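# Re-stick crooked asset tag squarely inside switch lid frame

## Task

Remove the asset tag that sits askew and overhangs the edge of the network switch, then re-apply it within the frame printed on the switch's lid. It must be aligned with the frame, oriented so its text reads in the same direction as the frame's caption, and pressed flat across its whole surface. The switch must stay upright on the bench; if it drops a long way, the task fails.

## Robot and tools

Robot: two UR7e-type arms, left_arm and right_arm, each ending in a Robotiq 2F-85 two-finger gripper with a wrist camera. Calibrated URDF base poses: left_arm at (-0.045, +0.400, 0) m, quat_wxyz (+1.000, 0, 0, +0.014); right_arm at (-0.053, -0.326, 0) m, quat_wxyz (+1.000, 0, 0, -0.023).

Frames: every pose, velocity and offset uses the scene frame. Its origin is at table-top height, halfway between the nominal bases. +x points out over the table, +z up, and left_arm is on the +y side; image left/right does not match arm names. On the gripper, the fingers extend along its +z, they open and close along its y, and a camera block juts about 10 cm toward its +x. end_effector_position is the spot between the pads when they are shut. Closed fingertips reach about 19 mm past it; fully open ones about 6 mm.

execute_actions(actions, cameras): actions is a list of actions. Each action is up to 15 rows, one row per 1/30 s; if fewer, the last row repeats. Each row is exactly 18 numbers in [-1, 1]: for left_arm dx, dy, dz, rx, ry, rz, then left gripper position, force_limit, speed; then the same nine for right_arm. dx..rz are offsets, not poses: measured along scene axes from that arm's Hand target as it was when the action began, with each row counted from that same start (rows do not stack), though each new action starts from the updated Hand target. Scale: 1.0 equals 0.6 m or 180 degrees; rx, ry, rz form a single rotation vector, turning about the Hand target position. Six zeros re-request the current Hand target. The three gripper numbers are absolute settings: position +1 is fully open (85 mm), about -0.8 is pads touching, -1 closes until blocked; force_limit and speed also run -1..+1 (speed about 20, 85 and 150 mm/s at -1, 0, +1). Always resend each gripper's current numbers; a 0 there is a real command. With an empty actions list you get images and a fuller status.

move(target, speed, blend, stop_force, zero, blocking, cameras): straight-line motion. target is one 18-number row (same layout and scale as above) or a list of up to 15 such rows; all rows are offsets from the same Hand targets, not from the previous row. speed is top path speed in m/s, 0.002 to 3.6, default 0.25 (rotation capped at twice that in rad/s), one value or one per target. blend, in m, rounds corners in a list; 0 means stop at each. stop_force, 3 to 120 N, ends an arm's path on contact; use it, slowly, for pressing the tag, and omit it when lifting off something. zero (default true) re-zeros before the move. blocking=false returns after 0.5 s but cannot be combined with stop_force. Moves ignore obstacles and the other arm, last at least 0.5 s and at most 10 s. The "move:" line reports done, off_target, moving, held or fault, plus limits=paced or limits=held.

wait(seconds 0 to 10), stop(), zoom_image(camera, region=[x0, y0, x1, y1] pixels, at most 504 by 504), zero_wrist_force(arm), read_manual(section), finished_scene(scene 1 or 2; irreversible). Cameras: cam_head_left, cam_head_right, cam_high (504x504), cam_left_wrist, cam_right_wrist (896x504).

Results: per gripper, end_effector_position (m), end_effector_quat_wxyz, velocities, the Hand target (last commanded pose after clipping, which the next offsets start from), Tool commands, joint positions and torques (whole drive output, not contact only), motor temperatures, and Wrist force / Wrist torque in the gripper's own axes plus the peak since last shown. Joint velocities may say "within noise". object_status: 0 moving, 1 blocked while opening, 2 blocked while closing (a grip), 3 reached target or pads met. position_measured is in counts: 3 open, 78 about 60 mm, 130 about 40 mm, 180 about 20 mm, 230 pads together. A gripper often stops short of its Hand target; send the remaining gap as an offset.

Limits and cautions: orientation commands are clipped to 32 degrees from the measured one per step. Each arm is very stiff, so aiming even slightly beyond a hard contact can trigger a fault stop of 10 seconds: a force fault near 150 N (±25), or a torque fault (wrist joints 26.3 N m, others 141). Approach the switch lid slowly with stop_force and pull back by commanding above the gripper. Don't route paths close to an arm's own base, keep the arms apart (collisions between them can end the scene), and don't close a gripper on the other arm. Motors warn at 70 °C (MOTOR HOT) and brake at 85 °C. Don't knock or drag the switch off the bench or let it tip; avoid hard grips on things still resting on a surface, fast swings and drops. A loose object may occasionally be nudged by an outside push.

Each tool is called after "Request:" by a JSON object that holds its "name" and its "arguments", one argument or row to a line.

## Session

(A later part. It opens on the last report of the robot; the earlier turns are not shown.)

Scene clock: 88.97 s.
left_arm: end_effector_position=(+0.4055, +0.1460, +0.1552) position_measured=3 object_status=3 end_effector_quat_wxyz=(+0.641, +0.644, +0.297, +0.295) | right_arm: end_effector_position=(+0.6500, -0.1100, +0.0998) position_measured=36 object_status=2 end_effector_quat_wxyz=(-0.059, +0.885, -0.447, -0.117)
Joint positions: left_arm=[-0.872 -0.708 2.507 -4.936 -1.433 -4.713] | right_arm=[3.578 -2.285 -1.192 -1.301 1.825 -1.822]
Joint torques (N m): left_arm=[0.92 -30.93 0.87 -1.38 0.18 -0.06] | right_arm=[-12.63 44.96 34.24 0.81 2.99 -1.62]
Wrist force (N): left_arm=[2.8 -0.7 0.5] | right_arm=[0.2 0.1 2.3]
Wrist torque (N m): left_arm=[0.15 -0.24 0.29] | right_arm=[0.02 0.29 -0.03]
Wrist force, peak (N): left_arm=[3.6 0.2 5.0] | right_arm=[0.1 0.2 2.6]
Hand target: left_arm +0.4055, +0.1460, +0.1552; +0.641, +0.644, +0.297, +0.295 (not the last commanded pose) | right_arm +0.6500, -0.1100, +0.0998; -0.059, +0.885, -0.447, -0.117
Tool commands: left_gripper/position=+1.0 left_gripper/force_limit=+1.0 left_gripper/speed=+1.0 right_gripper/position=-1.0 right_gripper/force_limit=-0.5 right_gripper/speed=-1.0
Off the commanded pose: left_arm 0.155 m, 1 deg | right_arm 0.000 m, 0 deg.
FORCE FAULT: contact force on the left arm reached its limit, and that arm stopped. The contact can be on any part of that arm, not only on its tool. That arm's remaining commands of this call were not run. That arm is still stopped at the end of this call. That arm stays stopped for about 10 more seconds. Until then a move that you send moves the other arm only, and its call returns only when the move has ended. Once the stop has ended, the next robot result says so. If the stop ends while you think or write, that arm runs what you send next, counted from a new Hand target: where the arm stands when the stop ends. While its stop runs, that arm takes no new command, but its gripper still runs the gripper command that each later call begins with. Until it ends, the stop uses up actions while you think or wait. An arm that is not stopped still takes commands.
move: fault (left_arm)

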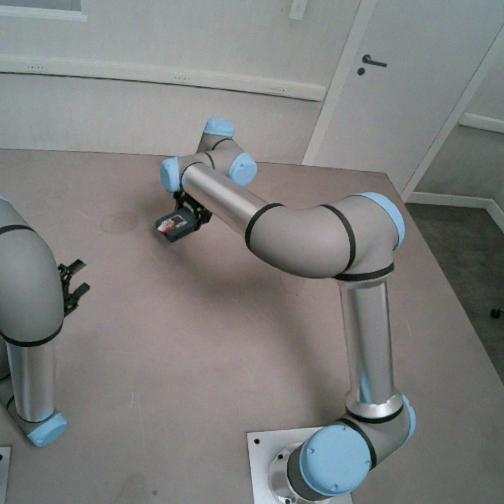

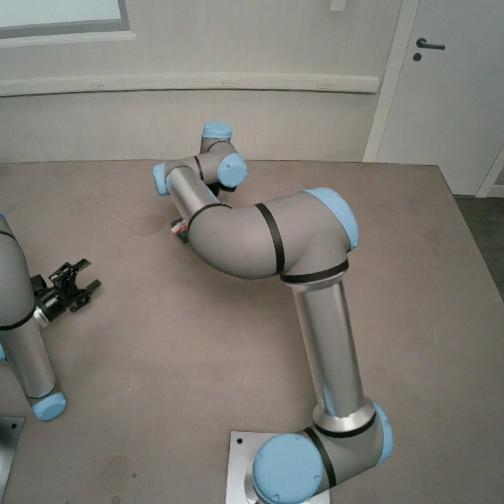

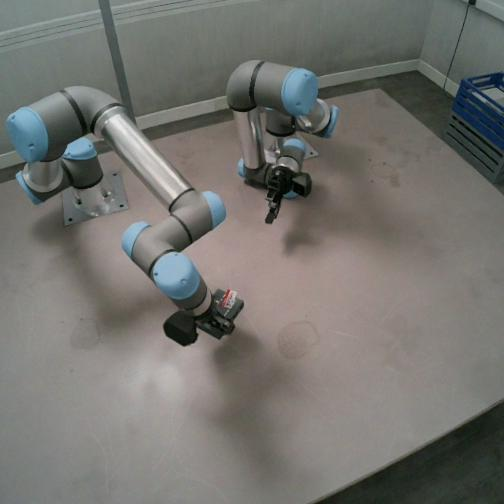

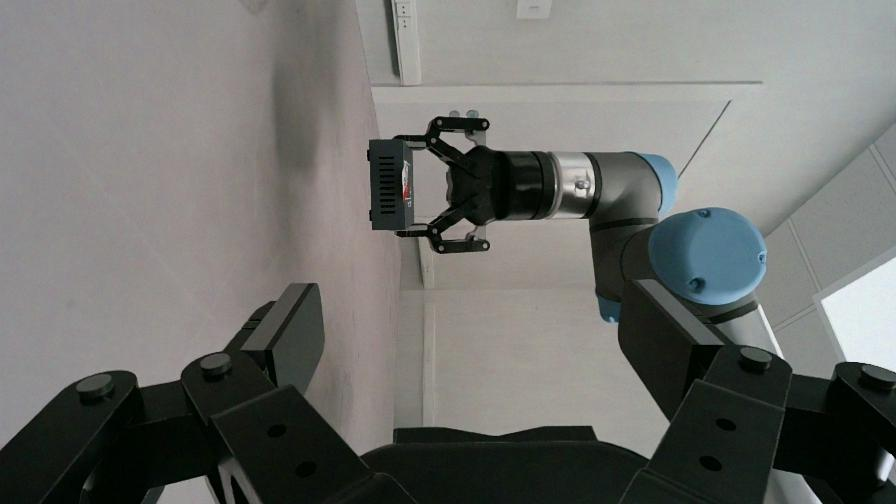

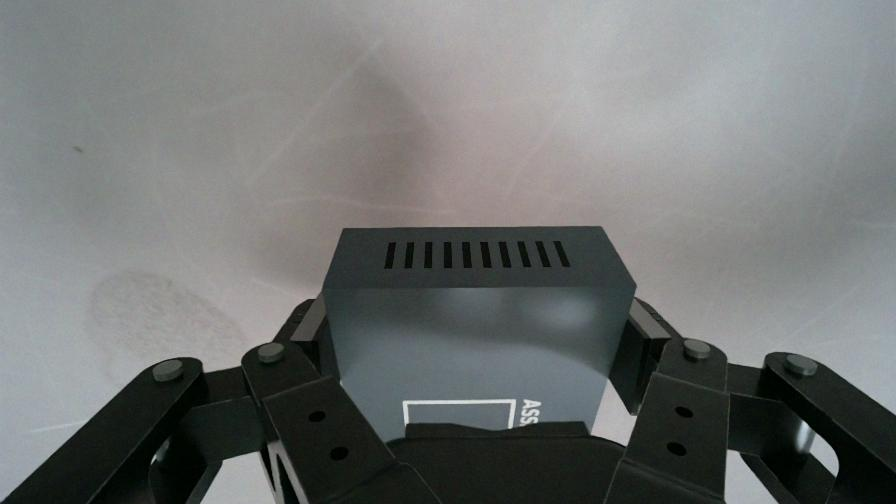

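Request:
{"name": "move", "arguments": {
  "target": [0,0,0,0,0,0,1,1,1,0,0,0.2,0,0,0,-1,-0.5,-1],
  "speed": 0.15
}}

Request:
{"name": "wait", "arguments": {
  "seconds": 1
}}

Scene clock: 99.30 s.
left_arm: end_effector_position=(+0.4055, +0.1460, +0.1552) position_measured=3 object_status=3 end_effector_quat_wxyz=(+0.641, +0.644, +0.297, +0.295) | right_arm: end_effector_position=(+0.6500, -0.1100, +0.2197) position_measured=36 object_status=2 end_effector_quat_wxyz=(-0.059, +0.885, -0.447, -0.117)
Joint positions: left_arm=[-0.872 -0.708 2.507 -4.936 -1.433 -4.713] | right_arm=[3.578 -2.222 -0.987 -1.569 1.825 -1.822]
Joint torques (N m): left_arm=[1.38 -31.09 0.39 -1.45 0.15 0.14] | right_arm=[-11.14 43.32 34.16 1.11 0.37 -1.71]
Wrist force (N): left_arm=[3.0 -0.6 0.4] | right_arm=[0.3 -0.1 2.3]
Wrist torque (N m): left_arm=[0.17 -0.28 0.29] | right_arm=[-0.02 0.28 -0.02]
Wrist force, peak (N): left_arm=[3.4 -0.8 0.9] | right_arm=[0.9 -0.2 4.3]
Hand target: left_arm +0.4055, +0.1460, +0.1552; +0.641, +0.644, +0.297, +0.295 | right_arm +0.6500, -0.1100, +0.2198; -0.059, +0.885, -0.447, -0.117
Tool commands: left_gripper/position=+1.0 left_gripper/force_limit=+1.0 left_gripper/speed=+1.0 right_gripper/position=-1.0 right_gripper/force_limit=-0.5 right_gripper/speed=-1.0
Off the commanded pose: right_arm 0.000 m, 0 deg.
FORCE FAULT, CONTINUED: the left arm's stop, for the force fault that an earlier result reported, is over. The rest of the stop counts as 17 of the actions that you can send in this scene. That arm was still stopped when this call began, so it ran no command of this call. During its stop the left arm's controller moved it back a little. That arm's target is now where it stood when the stop ended, not its last command. That arm accepts commands again.
move: done (right_arm), not run (left_arm; its earlier fault stop)

Scene clock: 100.30 s.
left_arm: end_effector_position=(+0.4055, +0.1460, +0.1552) position_measured=3 object_status=3 end_effector_quat_wxyz=(+0.641, +0.644, +0.297, +0.295) | right_arm: end_effector_position=(+0.6500, -0.1100, +0.2198) position_measured=36 object_status=2 end_effector_quat_wxyz=(-0.059, +0.885, -0.447, -0.117)
Joint positions: left_arm=[-0.872 -0.708 2.507 -4.936 -1.433 -4.713] | right_arm=[3.578 -2.222 -0.987 -1.569 1.825 -1.822]
Joint torques (N m): left_arm=[1.18 -30.8 3.17 -2.01 0.23 0.08] | right_arm=[-9.22 42.32 35.45 0.83 0.27 -1.72]
Wrist force (N): left_arm=[3.1 -0.6 0.5] | right_arm=[0.1 0.1 2.5]
Wrist torque (N m): left_arm=[0.17 -0.29 0.29] | right_arm=[0.02 0.31 -0.02]
Wrist force, peak (N): left_arm=[3.4 -1.0 0.6] | right_arm=[0.1 -0.2 2.5]
Hand target: left_arm +0.4055, +0.1460, +0.1552; +0.641, +0.644, +0.297, +0.295 | right_arm +0.6500, -0.1100, +0.2198; -0.059, +0.885, -0.447, -0.117
Tool commands: left_gripper/position=+1.0 left_gripper/force_limit=+1.0 left_gripper/speed=+1.0 right_gripper/position=-1.0 right_gripper/force_limit=-0.5 right_gripper/speed=-1.0
Off the commanded pose: right_arm 0.000 m, 0 deg.
wait: 1.00 s; at rest by 0.17 s

Request:
{"name": "move", "arguments": {
  "target": [
    [0,0,0.183,0,0,0,1,1,1,0,0,0,0,0,0,-1,-0.5,-1],
    [0.175,-0.187,0.183,-0.0009,-0.0014,0.0078,1,1,1,0,0,0,0,0,0,-1,-0.5,-1]
  ],
  "speed": 0.2,
  "blend": 0.03,
  "cameras": ["all"]
}}

Request:
{"name": "zoom_image", "arguments": {
  "camera": "cam_left_wrist",
  "region": [250, 50, 650, 450]
}}

Scene clock: 103.83 s.
left_arm: end_effector_position=(+0.5104, +0.0338, +0.2650) position_measured=3 object_status=3 end_effector_quat_wxyz=(+0.638, +0.639, +0.303, +0.304) | right_arm: end_effector_position=(+0.6500, -0.1100, +0.2198) position_measured=36 object_status=2 end_effector_quat_wxyz=(-0.059, +0.885, -0.447, -0.117)
Joint positions: left_arm=[-0.878 -1.01 2.155 -4.286 -1.403 -4.711] | right_arm=[3.578 -2.222 -0.987 -1.569 1.825 -1.822]
Joint torques (N m): left_arm=[9 -28.27 -18.3 -0.24 -1.9 2.13] | right_arm=[-6.88 43.71 34.24 0.75 0.18 -1.78]
Wrist force (N): left_arm=[3.0 -0.5 0.6] | right_arm=[0.1 0.2 2.2]
Wrist torque (N m): left_arm=[0.18 -0.28 0.24] | right_arm=[0.04 0.30 -0.02]
Wrist force, peak (N): left_arm=[3.1 -2.5 0.7] | right_arm=[0.4 0.1 2.5]
Hand target: left_arm +0.5105, +0.0338, +0.2650; +0.638, +0.639, +0.303, +0.304 | right_arm +0.6500, -0.1100, +0.2198; -0.059, +0.885, -0.447, -0.117
Off the commanded pose: left_arm 0.000 m, 0 deg | right_arm 0.000 m, 0 deg.
move: done

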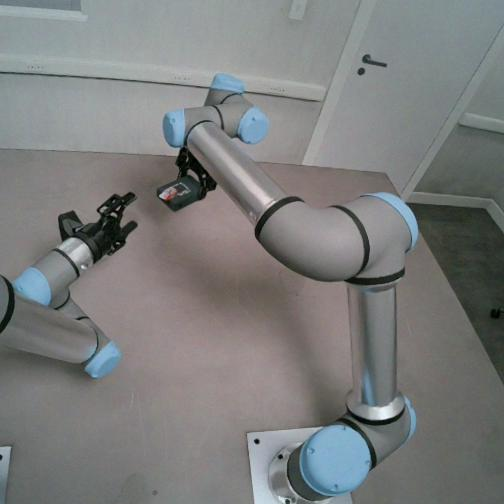

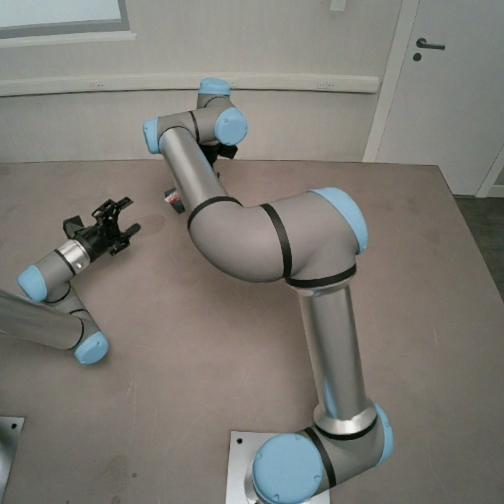

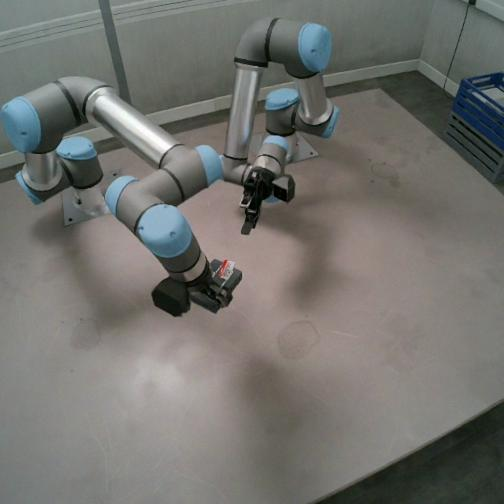

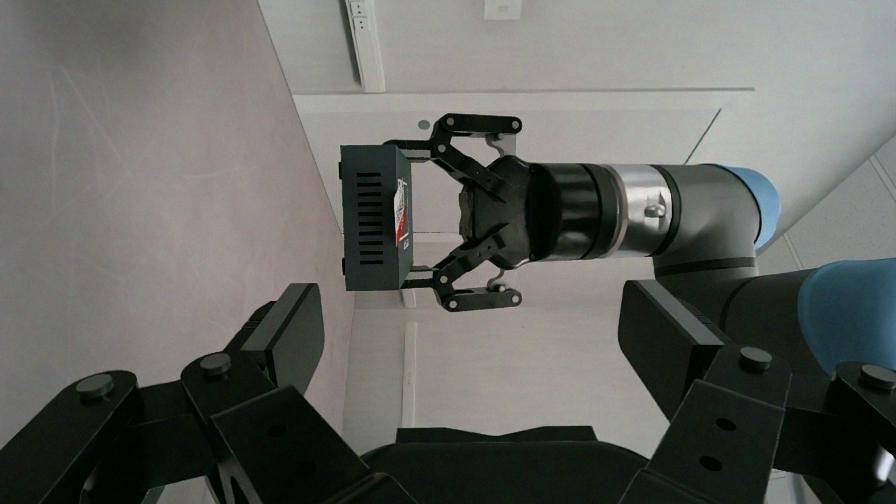

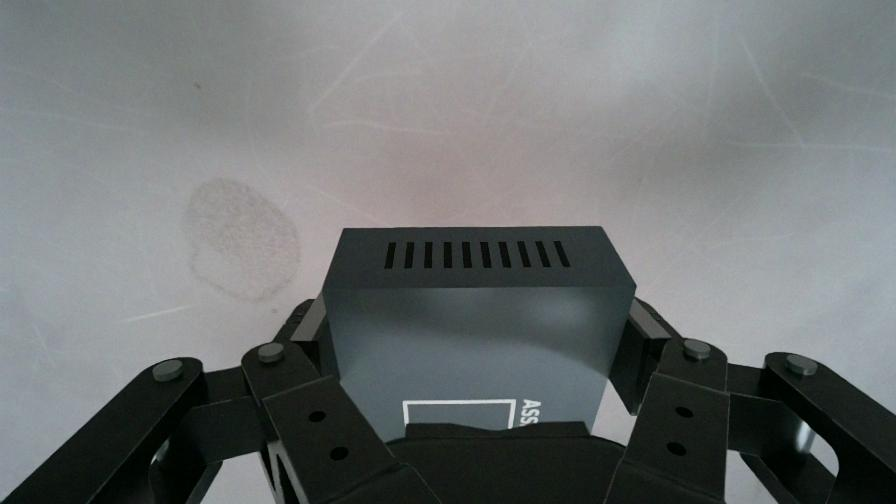

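Scaled by 1.260 from the camera's 896x504 image, which has a finer 1280x720 frame.

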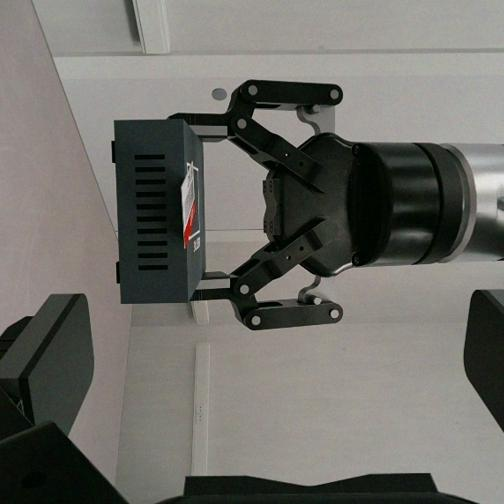

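Request:
{"name": "zoom_image", "arguments": {
  "camera": "cam_left_wrist",
  "region": [320, 120, 460, 310]
}}

Scaled by 2.653 from the camera's 896x504 image, which has a finer 1280x720 frame.

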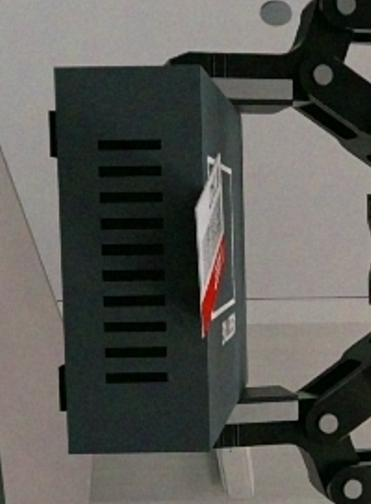

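Request:
{"name": "move", "arguments": {
  "target": [
    [0.01,-0.009,-0.0567,0,0,0,-0.25,-1,-0.5,0,0,0,0,0,0,-1,-0.5,-1],
    [0.094,-0.0812,-0.0567,0,0,0,-0.25,-1,-0.5,0,0,0,0,0,0,-1,-0.5,-1]
  ],
  "speed": 0.1,
  "cameras": ["cam_left_wrist","cam_high","cam_head_left"]
}}

Request:
{"name": "zoom_image", "arguments": {
  "camera": "cam_left_wrist",
  "region": [300, 200, 600, 400]
}}

Scene clock: 112.07 s.
left_arm: end_effector_position=(+0.5668, -0.0149, +0.2310) position_measured=160 object_status=3 end_effector_quat_wxyz=(+0.638, +0.639, +0.303, +0.304) | right_arm: end_effector_position=(+0.6500, -0.1100, +0.2198) position_measured=36 object_status=2 end_effector_quat_wxyz=(-0.059, +0.885, -0.447, -0.117)
Joint positions: left_arm=[-0.856 -0.84 1.93 -4.232 -1.425 -4.711] | right_arm=[3.578 -2.222 -0.987 -1.569 1.825 -1.822]
Joint torques (N m): left_arm=[9.17 -35.15 -18.59 -0.07 -1.76 -0.08] | right_arm=[-3.3 44.66 34.71 1.13 -0.09 -1.52]
Wrist force (N): left_arm=[3.4 -0.8 0.5] | right_arm=[0.2 0.2 1.9]
Wrist torque (N m): left_arm=[0.17 -0.34 0.25] | right_arm=[0.04 0.30 -0.02]
Wrist force, peak (N): left_arm=[3.5 -0.6 1.0] | right_arm=[0.3 0.0 2.5]
Hand target: left_arm +0.5669, -0.0149, +0.2310; +0.638, +0.639, +0.303, +0.304 | right_arm +0.6500, -0.1100, +0.2198; -0.059, +0.885, -0.447, -0.117
Off the commanded pose: left_arm 0.000 m, 0 deg | right_arm 0.000 m, 0 deg.
move: done
Images, in order (width x height): cam_head_left 504x504, cam_high 504x504, cam_left_wrist 896x504.

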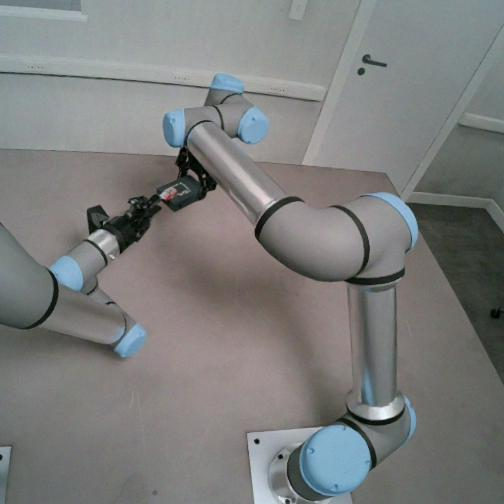

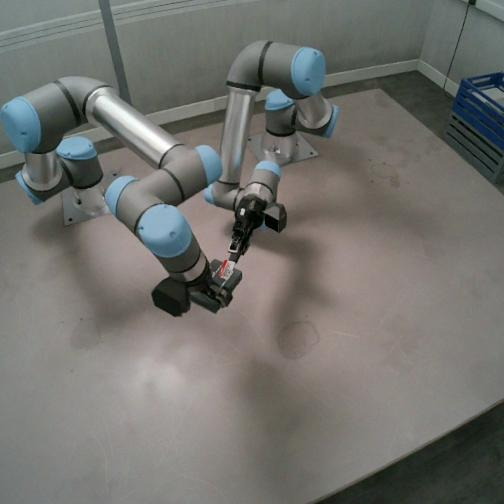

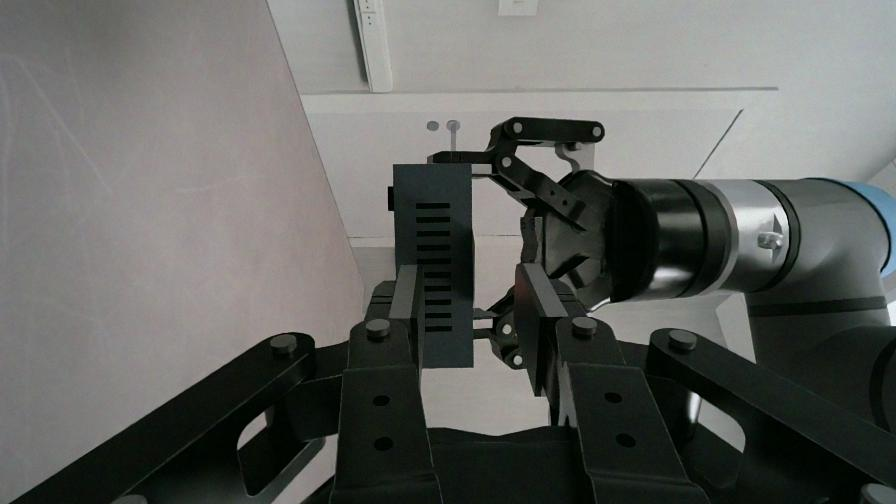

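Scaled by 1.680 from the camera's 896x504 image, which has a finer 1280x720 frame.

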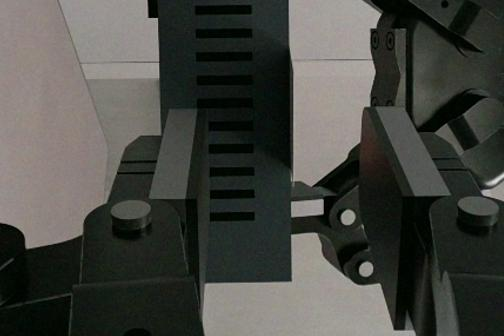

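Request:
{"name": "zoom_image", "arguments": {
  "camera": "cam_left_wrist",
  "region": [420, 150, 540, 290]
}}

Request:
{"name": "zoom_image", "arguments": {
  "camera": "cam_head_left",
  "region": [120, 160, 220, 230]
}}

Scaled by 3.600 from the camera's 896x504 image, which has a finer 1280x720 frame.

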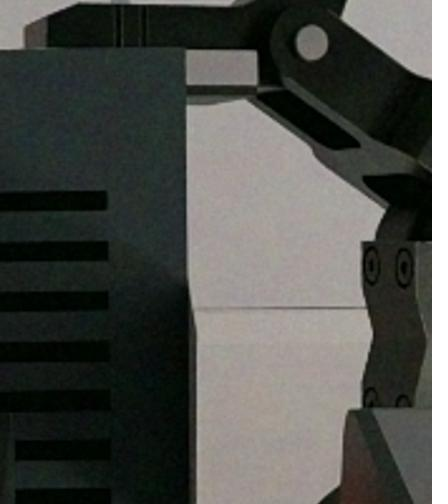

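Scaled by 5.040 from the camera's 504x504 image, which has a finer 720x720 frame.

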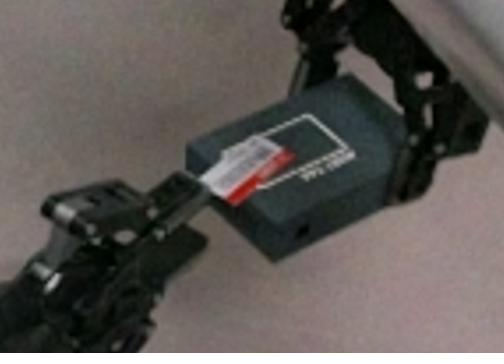

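Request:
{"name": "move", "arguments": {
  "target": [0.0194,-0.0158,0,0,0,0,-0.25,-1,-0.5,0,0,0,0,0,0,-1,-0.5,-1],
  "speed": 0.03,
  "stop_force": 8,
  "cameras": ["cam_left_wrist","cam_high","cam_head_left"]
}}

Request:
{"name": "zoom_image", "arguments": {
  "camera": "cam_left_wrist",
  "region": [400, 150, 540, 310]
}}

Request:
{"name": "zoom_image", "arguments": {
  "camera": "cam_head_left",
  "region": [120, 160, 220, 230]
}}

Scene clock: 117.00 s.
left_arm: end_effector_position=(+0.5785, -0.0244, +0.2310) position_measured=160 object_status=3 end_effector_quat_wxyz=(+0.638, +0.639, +0.303, +0.304) | right_arm: end_effector_position=(+0.6500, -0.1100, +0.2198) position_measured=36 object_status=2 end_effector_quat_wxyz=(-0.059, +0.885, -0.447, -0.117)
Joint positions: left_arm=[-0.851 -0.822 1.883 -4.203 -1.43 -4.711] | right_arm=[3.578 -2.222 -0.987 -1.569 1.825 -1.822]
Joint torques (N m): left_arm=[10.1 -37.02 -19.24 -0.23 -1.83 2.23] | right_arm=[0.26 43.26 35.3 1.14 -0.24 -1.63]
Wrist force (N): left_arm=[3.0 -0.6 0.6] | right_arm=[0.5 0.2 2.1]
Wrist torque (N m): left_arm=[0.20 -0.29 0.24] | right_arm=[0.04 0.23 -0.02]
Wrist force, peak (N): left_arm=[3.8 -0.6 0.7] | right_arm=[0.4 0.1 2.5]
Hand target: left_arm +0.5785, -0.0244, +0.2310; +0.638, +0.639, +0.303, +0.304 | right_arm +0.6500, -0.1100, +0.2198; -0.059, +0.885, -0.447, -0.117
Off the commanded pose: left_arm 0.000 m, 0 deg | right_arm 0.000 m, 0 deg.
move: done
Images, in order (width x height): cam_head_left 504x504, cam_high 504x504, cam_left_wrist 896x504.

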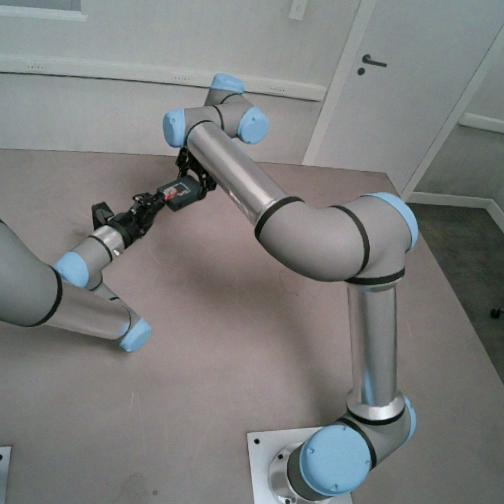

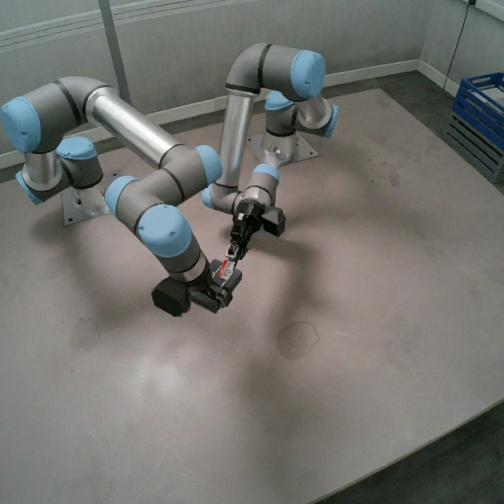

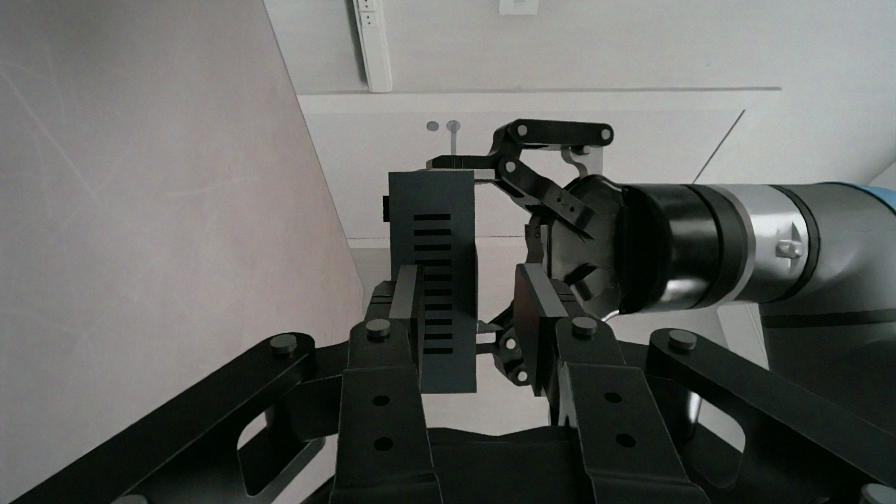

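Scaled by 3.150 from the camera's 896x504 image, which has a finer 1280x720 frame.

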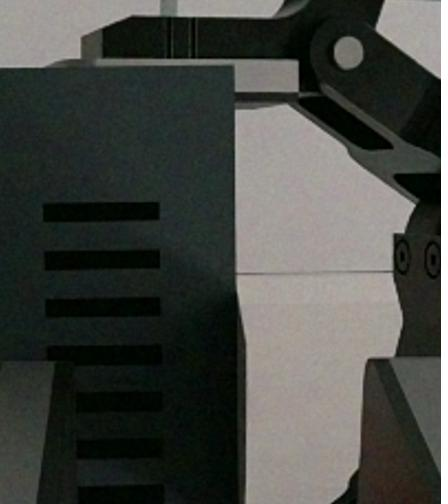

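Scaled by 5.040 from the camera's 504x504 image, which has a finer 720x720 frame.

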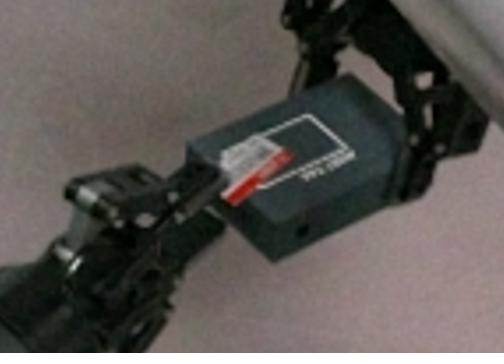

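Request:
{"name": "move", "arguments": {
  "target": [0,0,0,0,0,0,-1,-1,-1,0,0,0,0,0,0,-1,-0.5,-1],
  "cameras": ["cam_left_wrist","cam_head_left"]
}}

Request:
{"name": "zoom_image", "arguments": {
  "camera": "cam_left_wrist",
  "region": [400, 150, 540, 310]
}}

Request:
{"name": "zoom_image", "arguments": {
  "camera": "cam_head_left",
  "region": [120, 160, 220, 230]
}}

Scene clock: 121.70 s.
left_arm: end_effector_position=(+0.5785, -0.0244, +0.2310) position_measured=230 object_status=3 end_effector_quat_wxyz=(+0.638, +0.639, +0.303, +0.304) | right_arm: end_effector_position=(+0.6500, -0.1100, +0.2198) position_measured=36 object_status=2 end_effector_quat_wxyz=(-0.059, +0.885, -0.447, -0.117)
Joint positions: left_arm=[-0.851 -0.822 1.883 -4.203 -1.43 -4.711] | right_arm=[3.578 -2.222 -0.987 -1.569 1.825 -1.822]
Joint torques (N m): left_arm=[8.14 -36.61 -18.81 -0.25 -1.82 2.18] | right_arm=[2.74 43.8 34.37 1.14 -0.11 -1.45]
Wrist force (N): left_arm=[3.0 -0.1 0.5] | right_arm=[0.9 -0.2 2.4]
Wrist torque (N m): left_arm=[0.19 -0.30 0.24] | right_arm=[0.01 0.30 -0.01]
Wrist force, peak (N): left_arm=[3.5 -0.8 1.0] | right_arm=[0.9 0.0 2.8]
Hand target: left_arm +0.5785, -0.0244, +0.2310; +0.638, +0.639, +0.303, +0.304 | right_arm +0.6500, -0.1100, +0.2198; -0.059, +0.885, -0.447, -0.117
Off the commanded pose: left_arm 0.000 m, 0 deg | right_arm 0.000 m, 0 deg.
move: done
Images, in order (width x height): cam_head_left 504x504, cam_left_wrist 896x504.

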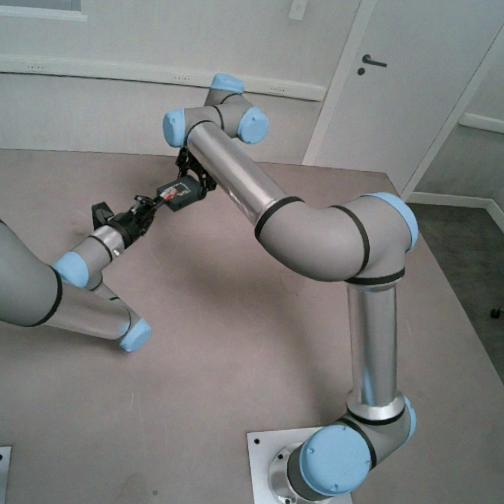

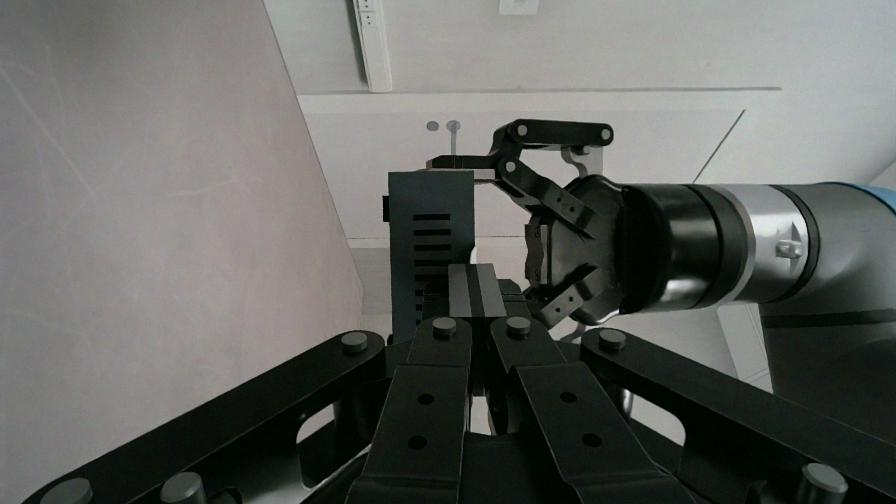

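Scaled by 3.150 from the camera's 896x504 image, which has a finer 1280x720 frame.

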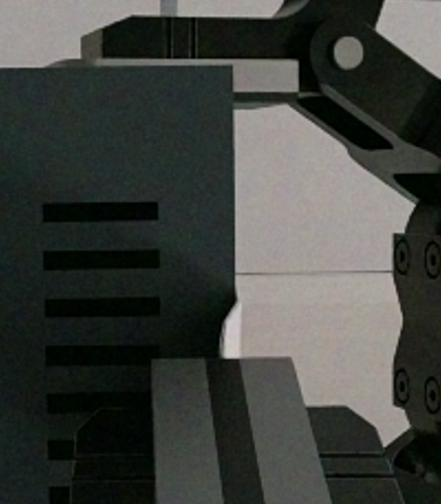

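Scaled by 5.040 from the camera's 504x504 image, which has a finer 720x720 frame.

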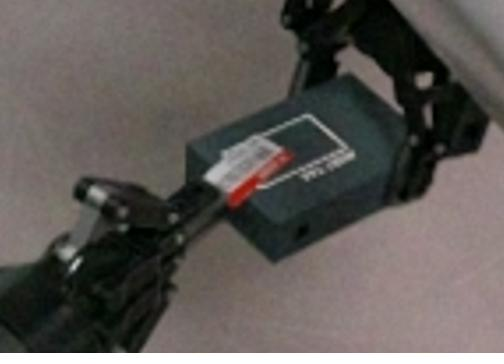

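Request:
{"name": "move", "arguments": {
  "target": [0.0027,-0.0022,0.027,0.0526,0.0647,0,-1,-1,-1,0,0,0,0,0,0,-1,-0.5,-1],
  "speed": 0.02,
  "cameras": ["cam_left_wrist","cam_head_left"]
}}

Request:
{"name": "zoom_image", "arguments": {
  "camera": "cam_left_wrist",
  "region": [400, 150, 540, 310]
}}

Request:
{"name": "zoom_image", "arguments": {
  "camera": "cam_head_left",
  "region": [120, 160, 220, 230]
}}

Scene clock: 132.10 s.
left_arm: end_effector_position=(+0.5801, -0.0257, +0.2472) position_measured=230 object_status=3 end_effector_quat_wxyz=(+0.550, +0.717, +0.340, +0.262) | right_arm: end_effector_position=(+0.6500, -0.1100, +0.2198) position_measured=36 object_status=2 end_effector_quat_wxyz=(-0.059, +0.885, -0.447, -0.117)
Joint positions: left_arm=[-0.848 -1.021 1.922 -3.778 -1.437 -4.747] | right_arm=[3.578 -2.222 -0.987 -1.569 1.825 -1.822]
Joint torques (N m): left_arm=[9.75 -51.51 -23.46 -2.34 -1.68 -1.99] | right_arm=[9.49 53 29.47 1.34 -0.39 -1.45]
Wrist force (N): left_arm=[3.1 -3.1 6.0] | right_arm=[-5.5 1.3 -0.6]
Wrist torque (N m): left_arm=[0.24 -0.32 0.35] | right_arm=[0.01 0.12 -0.13]
Wrist force, peak (N): left_arm=[3.0 -3.2 6.4] | right_arm=[6.0 -1.1 1.2]
Hand target: left_arm +0.5801, -0.0257, +0.2472; +0.550, +0.717, +0.340, +0.262 | right_arm +0.6500, -0.1100, +0.2198; -0.059, +0.885, -0.447, -0.117
Off the commanded pose: left_arm 0.000 m, 0 deg | right_arm 0.000 m, 0 deg.
move: done
Images, in order (width x height): cam_head_left 504x504, cam_left_wrist 896x504.

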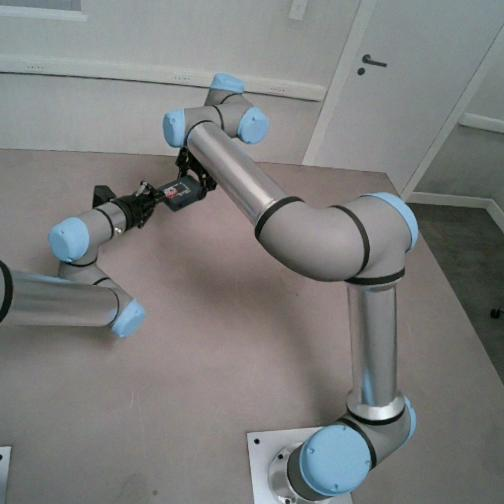

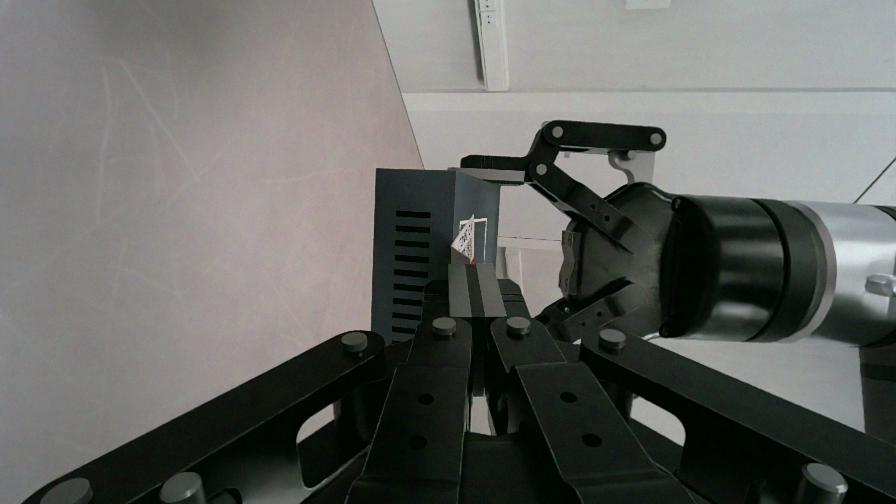

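Scaled by 3.150 from the camera's 896x504 image, which has a finer 1280x720 frame.

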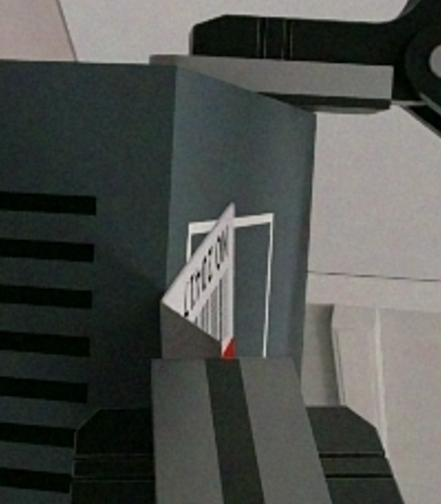

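Scaled by 5.040 from the camera's 504x504 image, which has a finer 720x720 frame.

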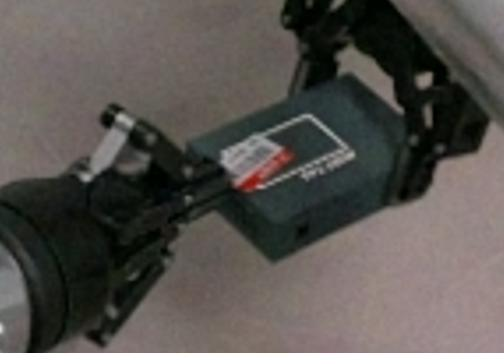

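Request:
{"name": "move", "arguments": {
  "target": [0.02,-0.0163,0.04,0.0876,0.1078,0,-1,-1,-1,0,0,0,0,0,0,-1,-0.5,-1],
  "speed": 0.02,
  "cameras": ["cam_left_wrist","cam_head_left"]
}}

Request:
{"name": "zoom_image", "arguments": {
  "camera": "cam_left_wrist",
  "region": [360, 130, 560, 310]
}}

Request:
{"name": "zoom_image", "arguments": {
  "camera": "cam_head_left",
  "region": [120, 160, 220, 230]
}}

Scene clock: 144.10 s.
left_arm: end_effector_position=(+0.5911, -0.0347, +0.2692) position_measured=230 object_status=3 end_effector_quat_wxyz=(+0.396, +0.811, +0.386, +0.189) | right_arm: end_effector_position=(+0.6500, -0.1100, +0.2198) position_measured=36 object_status=2 end_effector_quat_wxyz=(-0.059, +0.885, -0.447, -0.117)
Joint positions: left_arm=[-0.834 -1.188 1.747 -3.036 -1.474 -4.787] | right_arm=[3.578 -2.222 -0.987 -1.569 1.825 -1.822]
Joint torques (N m): left_arm=[10.13 -45.6 -27.88 -1.79 -1.74 -1.97] | right_arm=[10.41 44.23 19.36 3.21 -0.56 -1.33]
Wrist force (N): left_arm=[2.9 -0.2 0.9] | right_arm=[0.1 0.1 2.1]
Wrist torque (N m): left_arm=[0.07 -0.33 0.38] | right_arm=[0.01 0.30 -0.02]
Wrist force, peak (N): left_arm=[3.5 -4.4 6.3] | right_arm=[-5.5 1.2 -2.5]
Hand target: left_arm +0.5911, -0.0347, +0.2692; +0.396, +0.811, +0.386, +0.189 (not the last commanded pose) | right_arm +0.6500, -0.1100, +0.2198; -0.059, +0.885, -0.447, -0.117
Off the commanded pose: left_arm 0.002 m, 2 deg | right_arm 0.000 m, 0 deg.
move: done
Images, in order (width x height): cam_head_left 504x504, cam_left_wrist 896x504.

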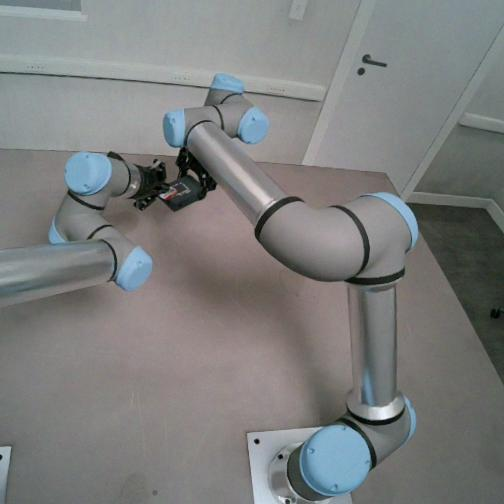

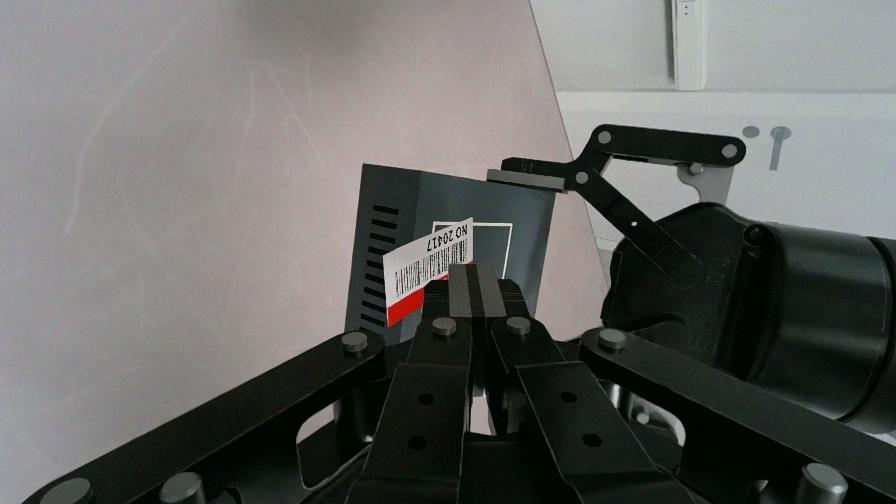

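Scaled by 2.520 from the camera's 896x504 image, which has a finer 1280x720 frame.

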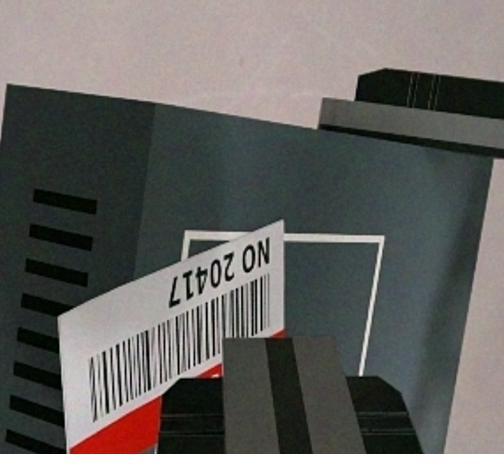

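Scaled by 5.040 from the camera's 504x504 image, which has a finer 720x720 frame.

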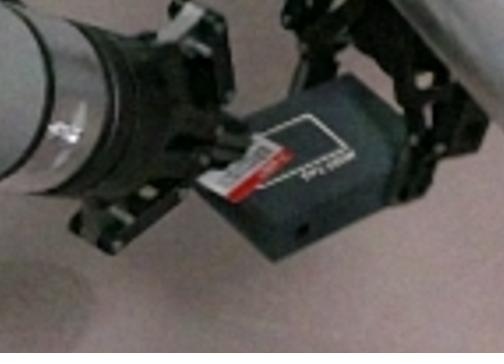

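Request:
{"name": "move", "arguments": {
  "target": [
    [0,0,0,0,0,0,-0.25,-1,-0.5,0,0,0,0,0,0,-1,-0.5,-1],
    [-0.041,0.034,0.04,0,0,0,-0.25,-1,-0.5,0,0,0,0,0,0,-1,-0.5,-1],
    [-0.202,0.392,0.052,0,0,0,-0.25,-1,-0.5,0,0,0,0,0,0,-1,-0.5,-1]
  ],
  "speed": 0.15,
  "blend": [0,0.02,0]
}}

Request:
{"name": "move", "arguments": {
  "target": [0,0,0,0,0,0,-0.25,-1,-0.5,-0.25,0.1167,-0.15,0,0,-0.1461,-1,-0.5,-1],
  "speed": 0.25,
  "cameras": ["all"]
}}

Request:
{"name": "zoom_image", "arguments": {
  "camera": "cam_head_left",
  "region": [80, 180, 180, 250]
}}

Scene clock: 153.67 s.
left_arm: end_effector_position=(+0.4700, +0.2005, +0.3004) position_measured=160 object_status=3 end_effector_quat_wxyz=(+0.396, +0.811, +0.386, +0.189) | right_arm: end_effector_position=(+0.6500, -0.1100, +0.2198) position_measured=36 object_status=2 end_effector_quat_wxyz=(-0.059, +0.885, -0.447, -0.117)
Joint positions: left_arm=[-0.599 -1.705 2.252 -3.024 -1.659 -4.643] | right_arm=[3.578 -2.222 -0.987 -1.569 1.825 -1.822]
Joint torques (N m): left_arm=[9.42 -22.84 -14.23 -1.58 -1.86 2.03] | right_arm=[8.89 45.48 19.67 4.03 -0.68 -1.49]
Wrist force (N): left_arm=[3.2 -0.2 0.9] | right_arm=[0.5 0.0 2.2]
Wrist torque (N m): left_arm=[0.06 -0.38 0.26] | right_arm=[0.00 0.24 -0.02]
Wrist force, peak (N): left_arm=[3.4 -0.1 2.1] | right_arm=[0.3 0.1 2.5]
Hand target: left_arm +0.4699, +0.2005, +0.3004; +0.396, +0.811, +0.386, +0.189 | right_arm +0.6500, -0.1100, +0.2198; -0.059, +0.885, -0.447, -0.117
Off the commanded pose: left_arm 0.000 m, 0 deg | right_arm 0.000 m, 0 deg.
move: done

Scene clock: 155.27 s.
left_arm: end_effector_position=(+0.4699, +0.2005, +0.3004) position_measured=160 object_status=3 end_effector_quat_wxyz=(+0.396, +0.811, +0.386, +0.189) | right_arm: end_effector_position=(+0.5000, -0.0400, +0.1298) position_measured=36 object_status=2 end_effector_quat_wxyz=(-0.084, +0.760, -0.637, -0.100)
Joint positions: left_arm=[-0.598 -1.705 2.252 -3.024 -1.659 -4.642] | right_arm=[3.78 -1.933 -1.722 -0.949 1.81 -1.14]
Joint torques (N m): left_arm=[9.67 -22.21 -13.69 -1.59 -1.96 2.17] | right_arm=[15.28 42.76 17.2 5.02 -1.53 1.29]
Wrist force (N): left_arm=[2.9 0.0 0.7] | right_arm=[0.3 -0.2 2.1]
Wrist torque (N m): left_arm=[0.09 -0.33 0.26] | right_arm=[-0.04 0.28 -0.22]
Wrist force, peak (N): left_arm=[3.3 -0.2 0.9] | right_arm=[-0.7 1.4 3.7]
Hand target: left_arm +0.4699, +0.2005, +0.3004; +0.396, +0.811, +0.386, +0.189 | right_arm +0.5000, -0.0400, +0.1298; -0.084, +0.760, -0.637, -0.100
Off the commanded pose: left_arm 0.000 m, 0 deg | right_arm 0.000 m, 0 deg.
move: done

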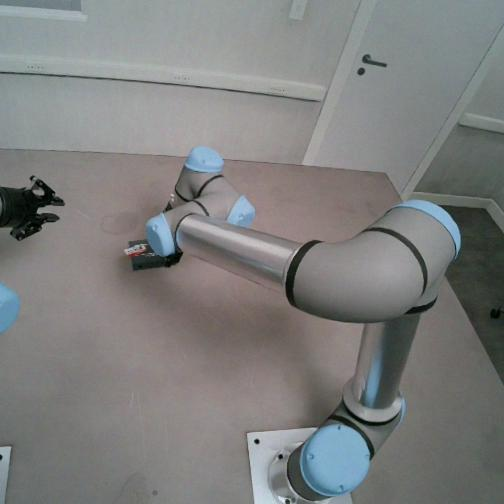

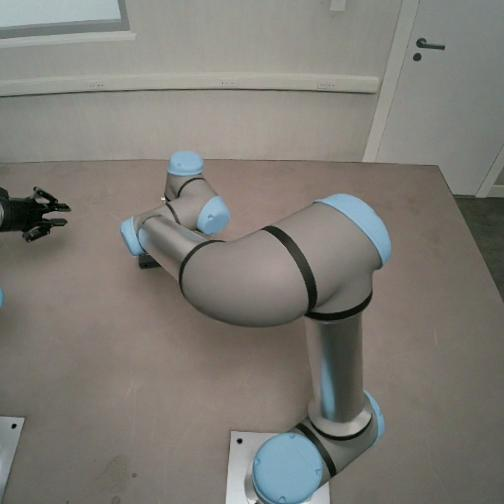

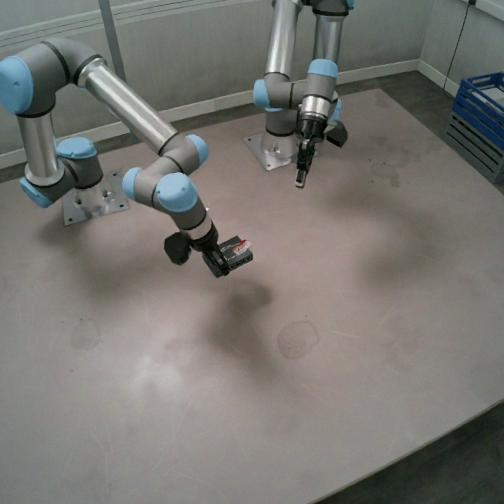

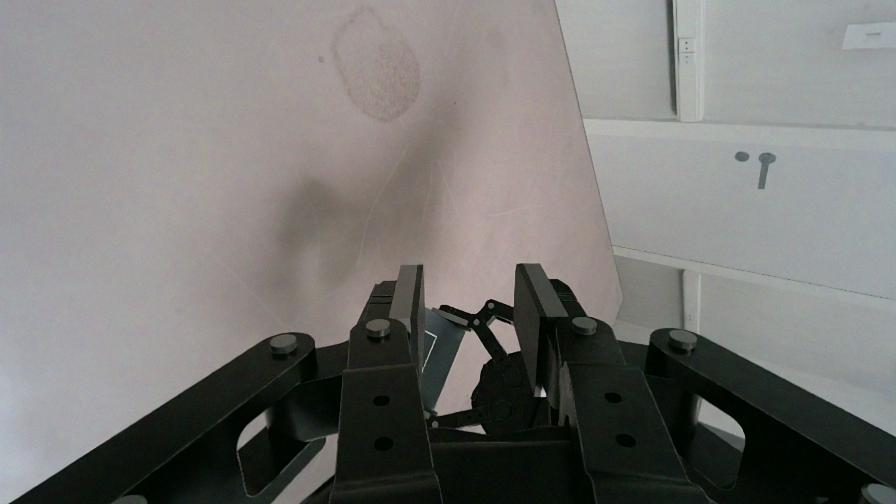

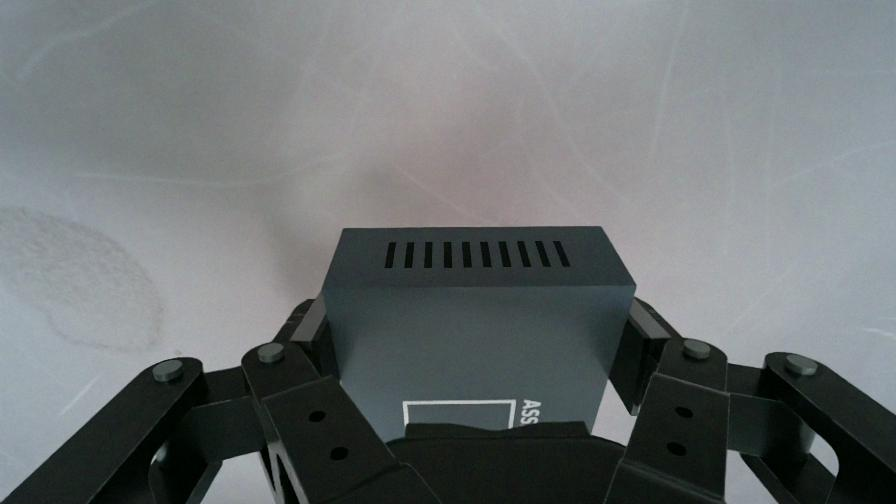

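Scaled by 5.040 from the camera's 504x504 image, which has a finer 720x720 frame.

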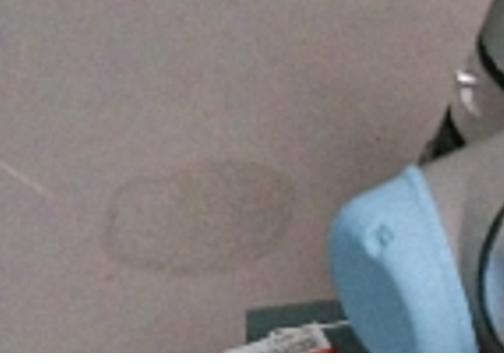

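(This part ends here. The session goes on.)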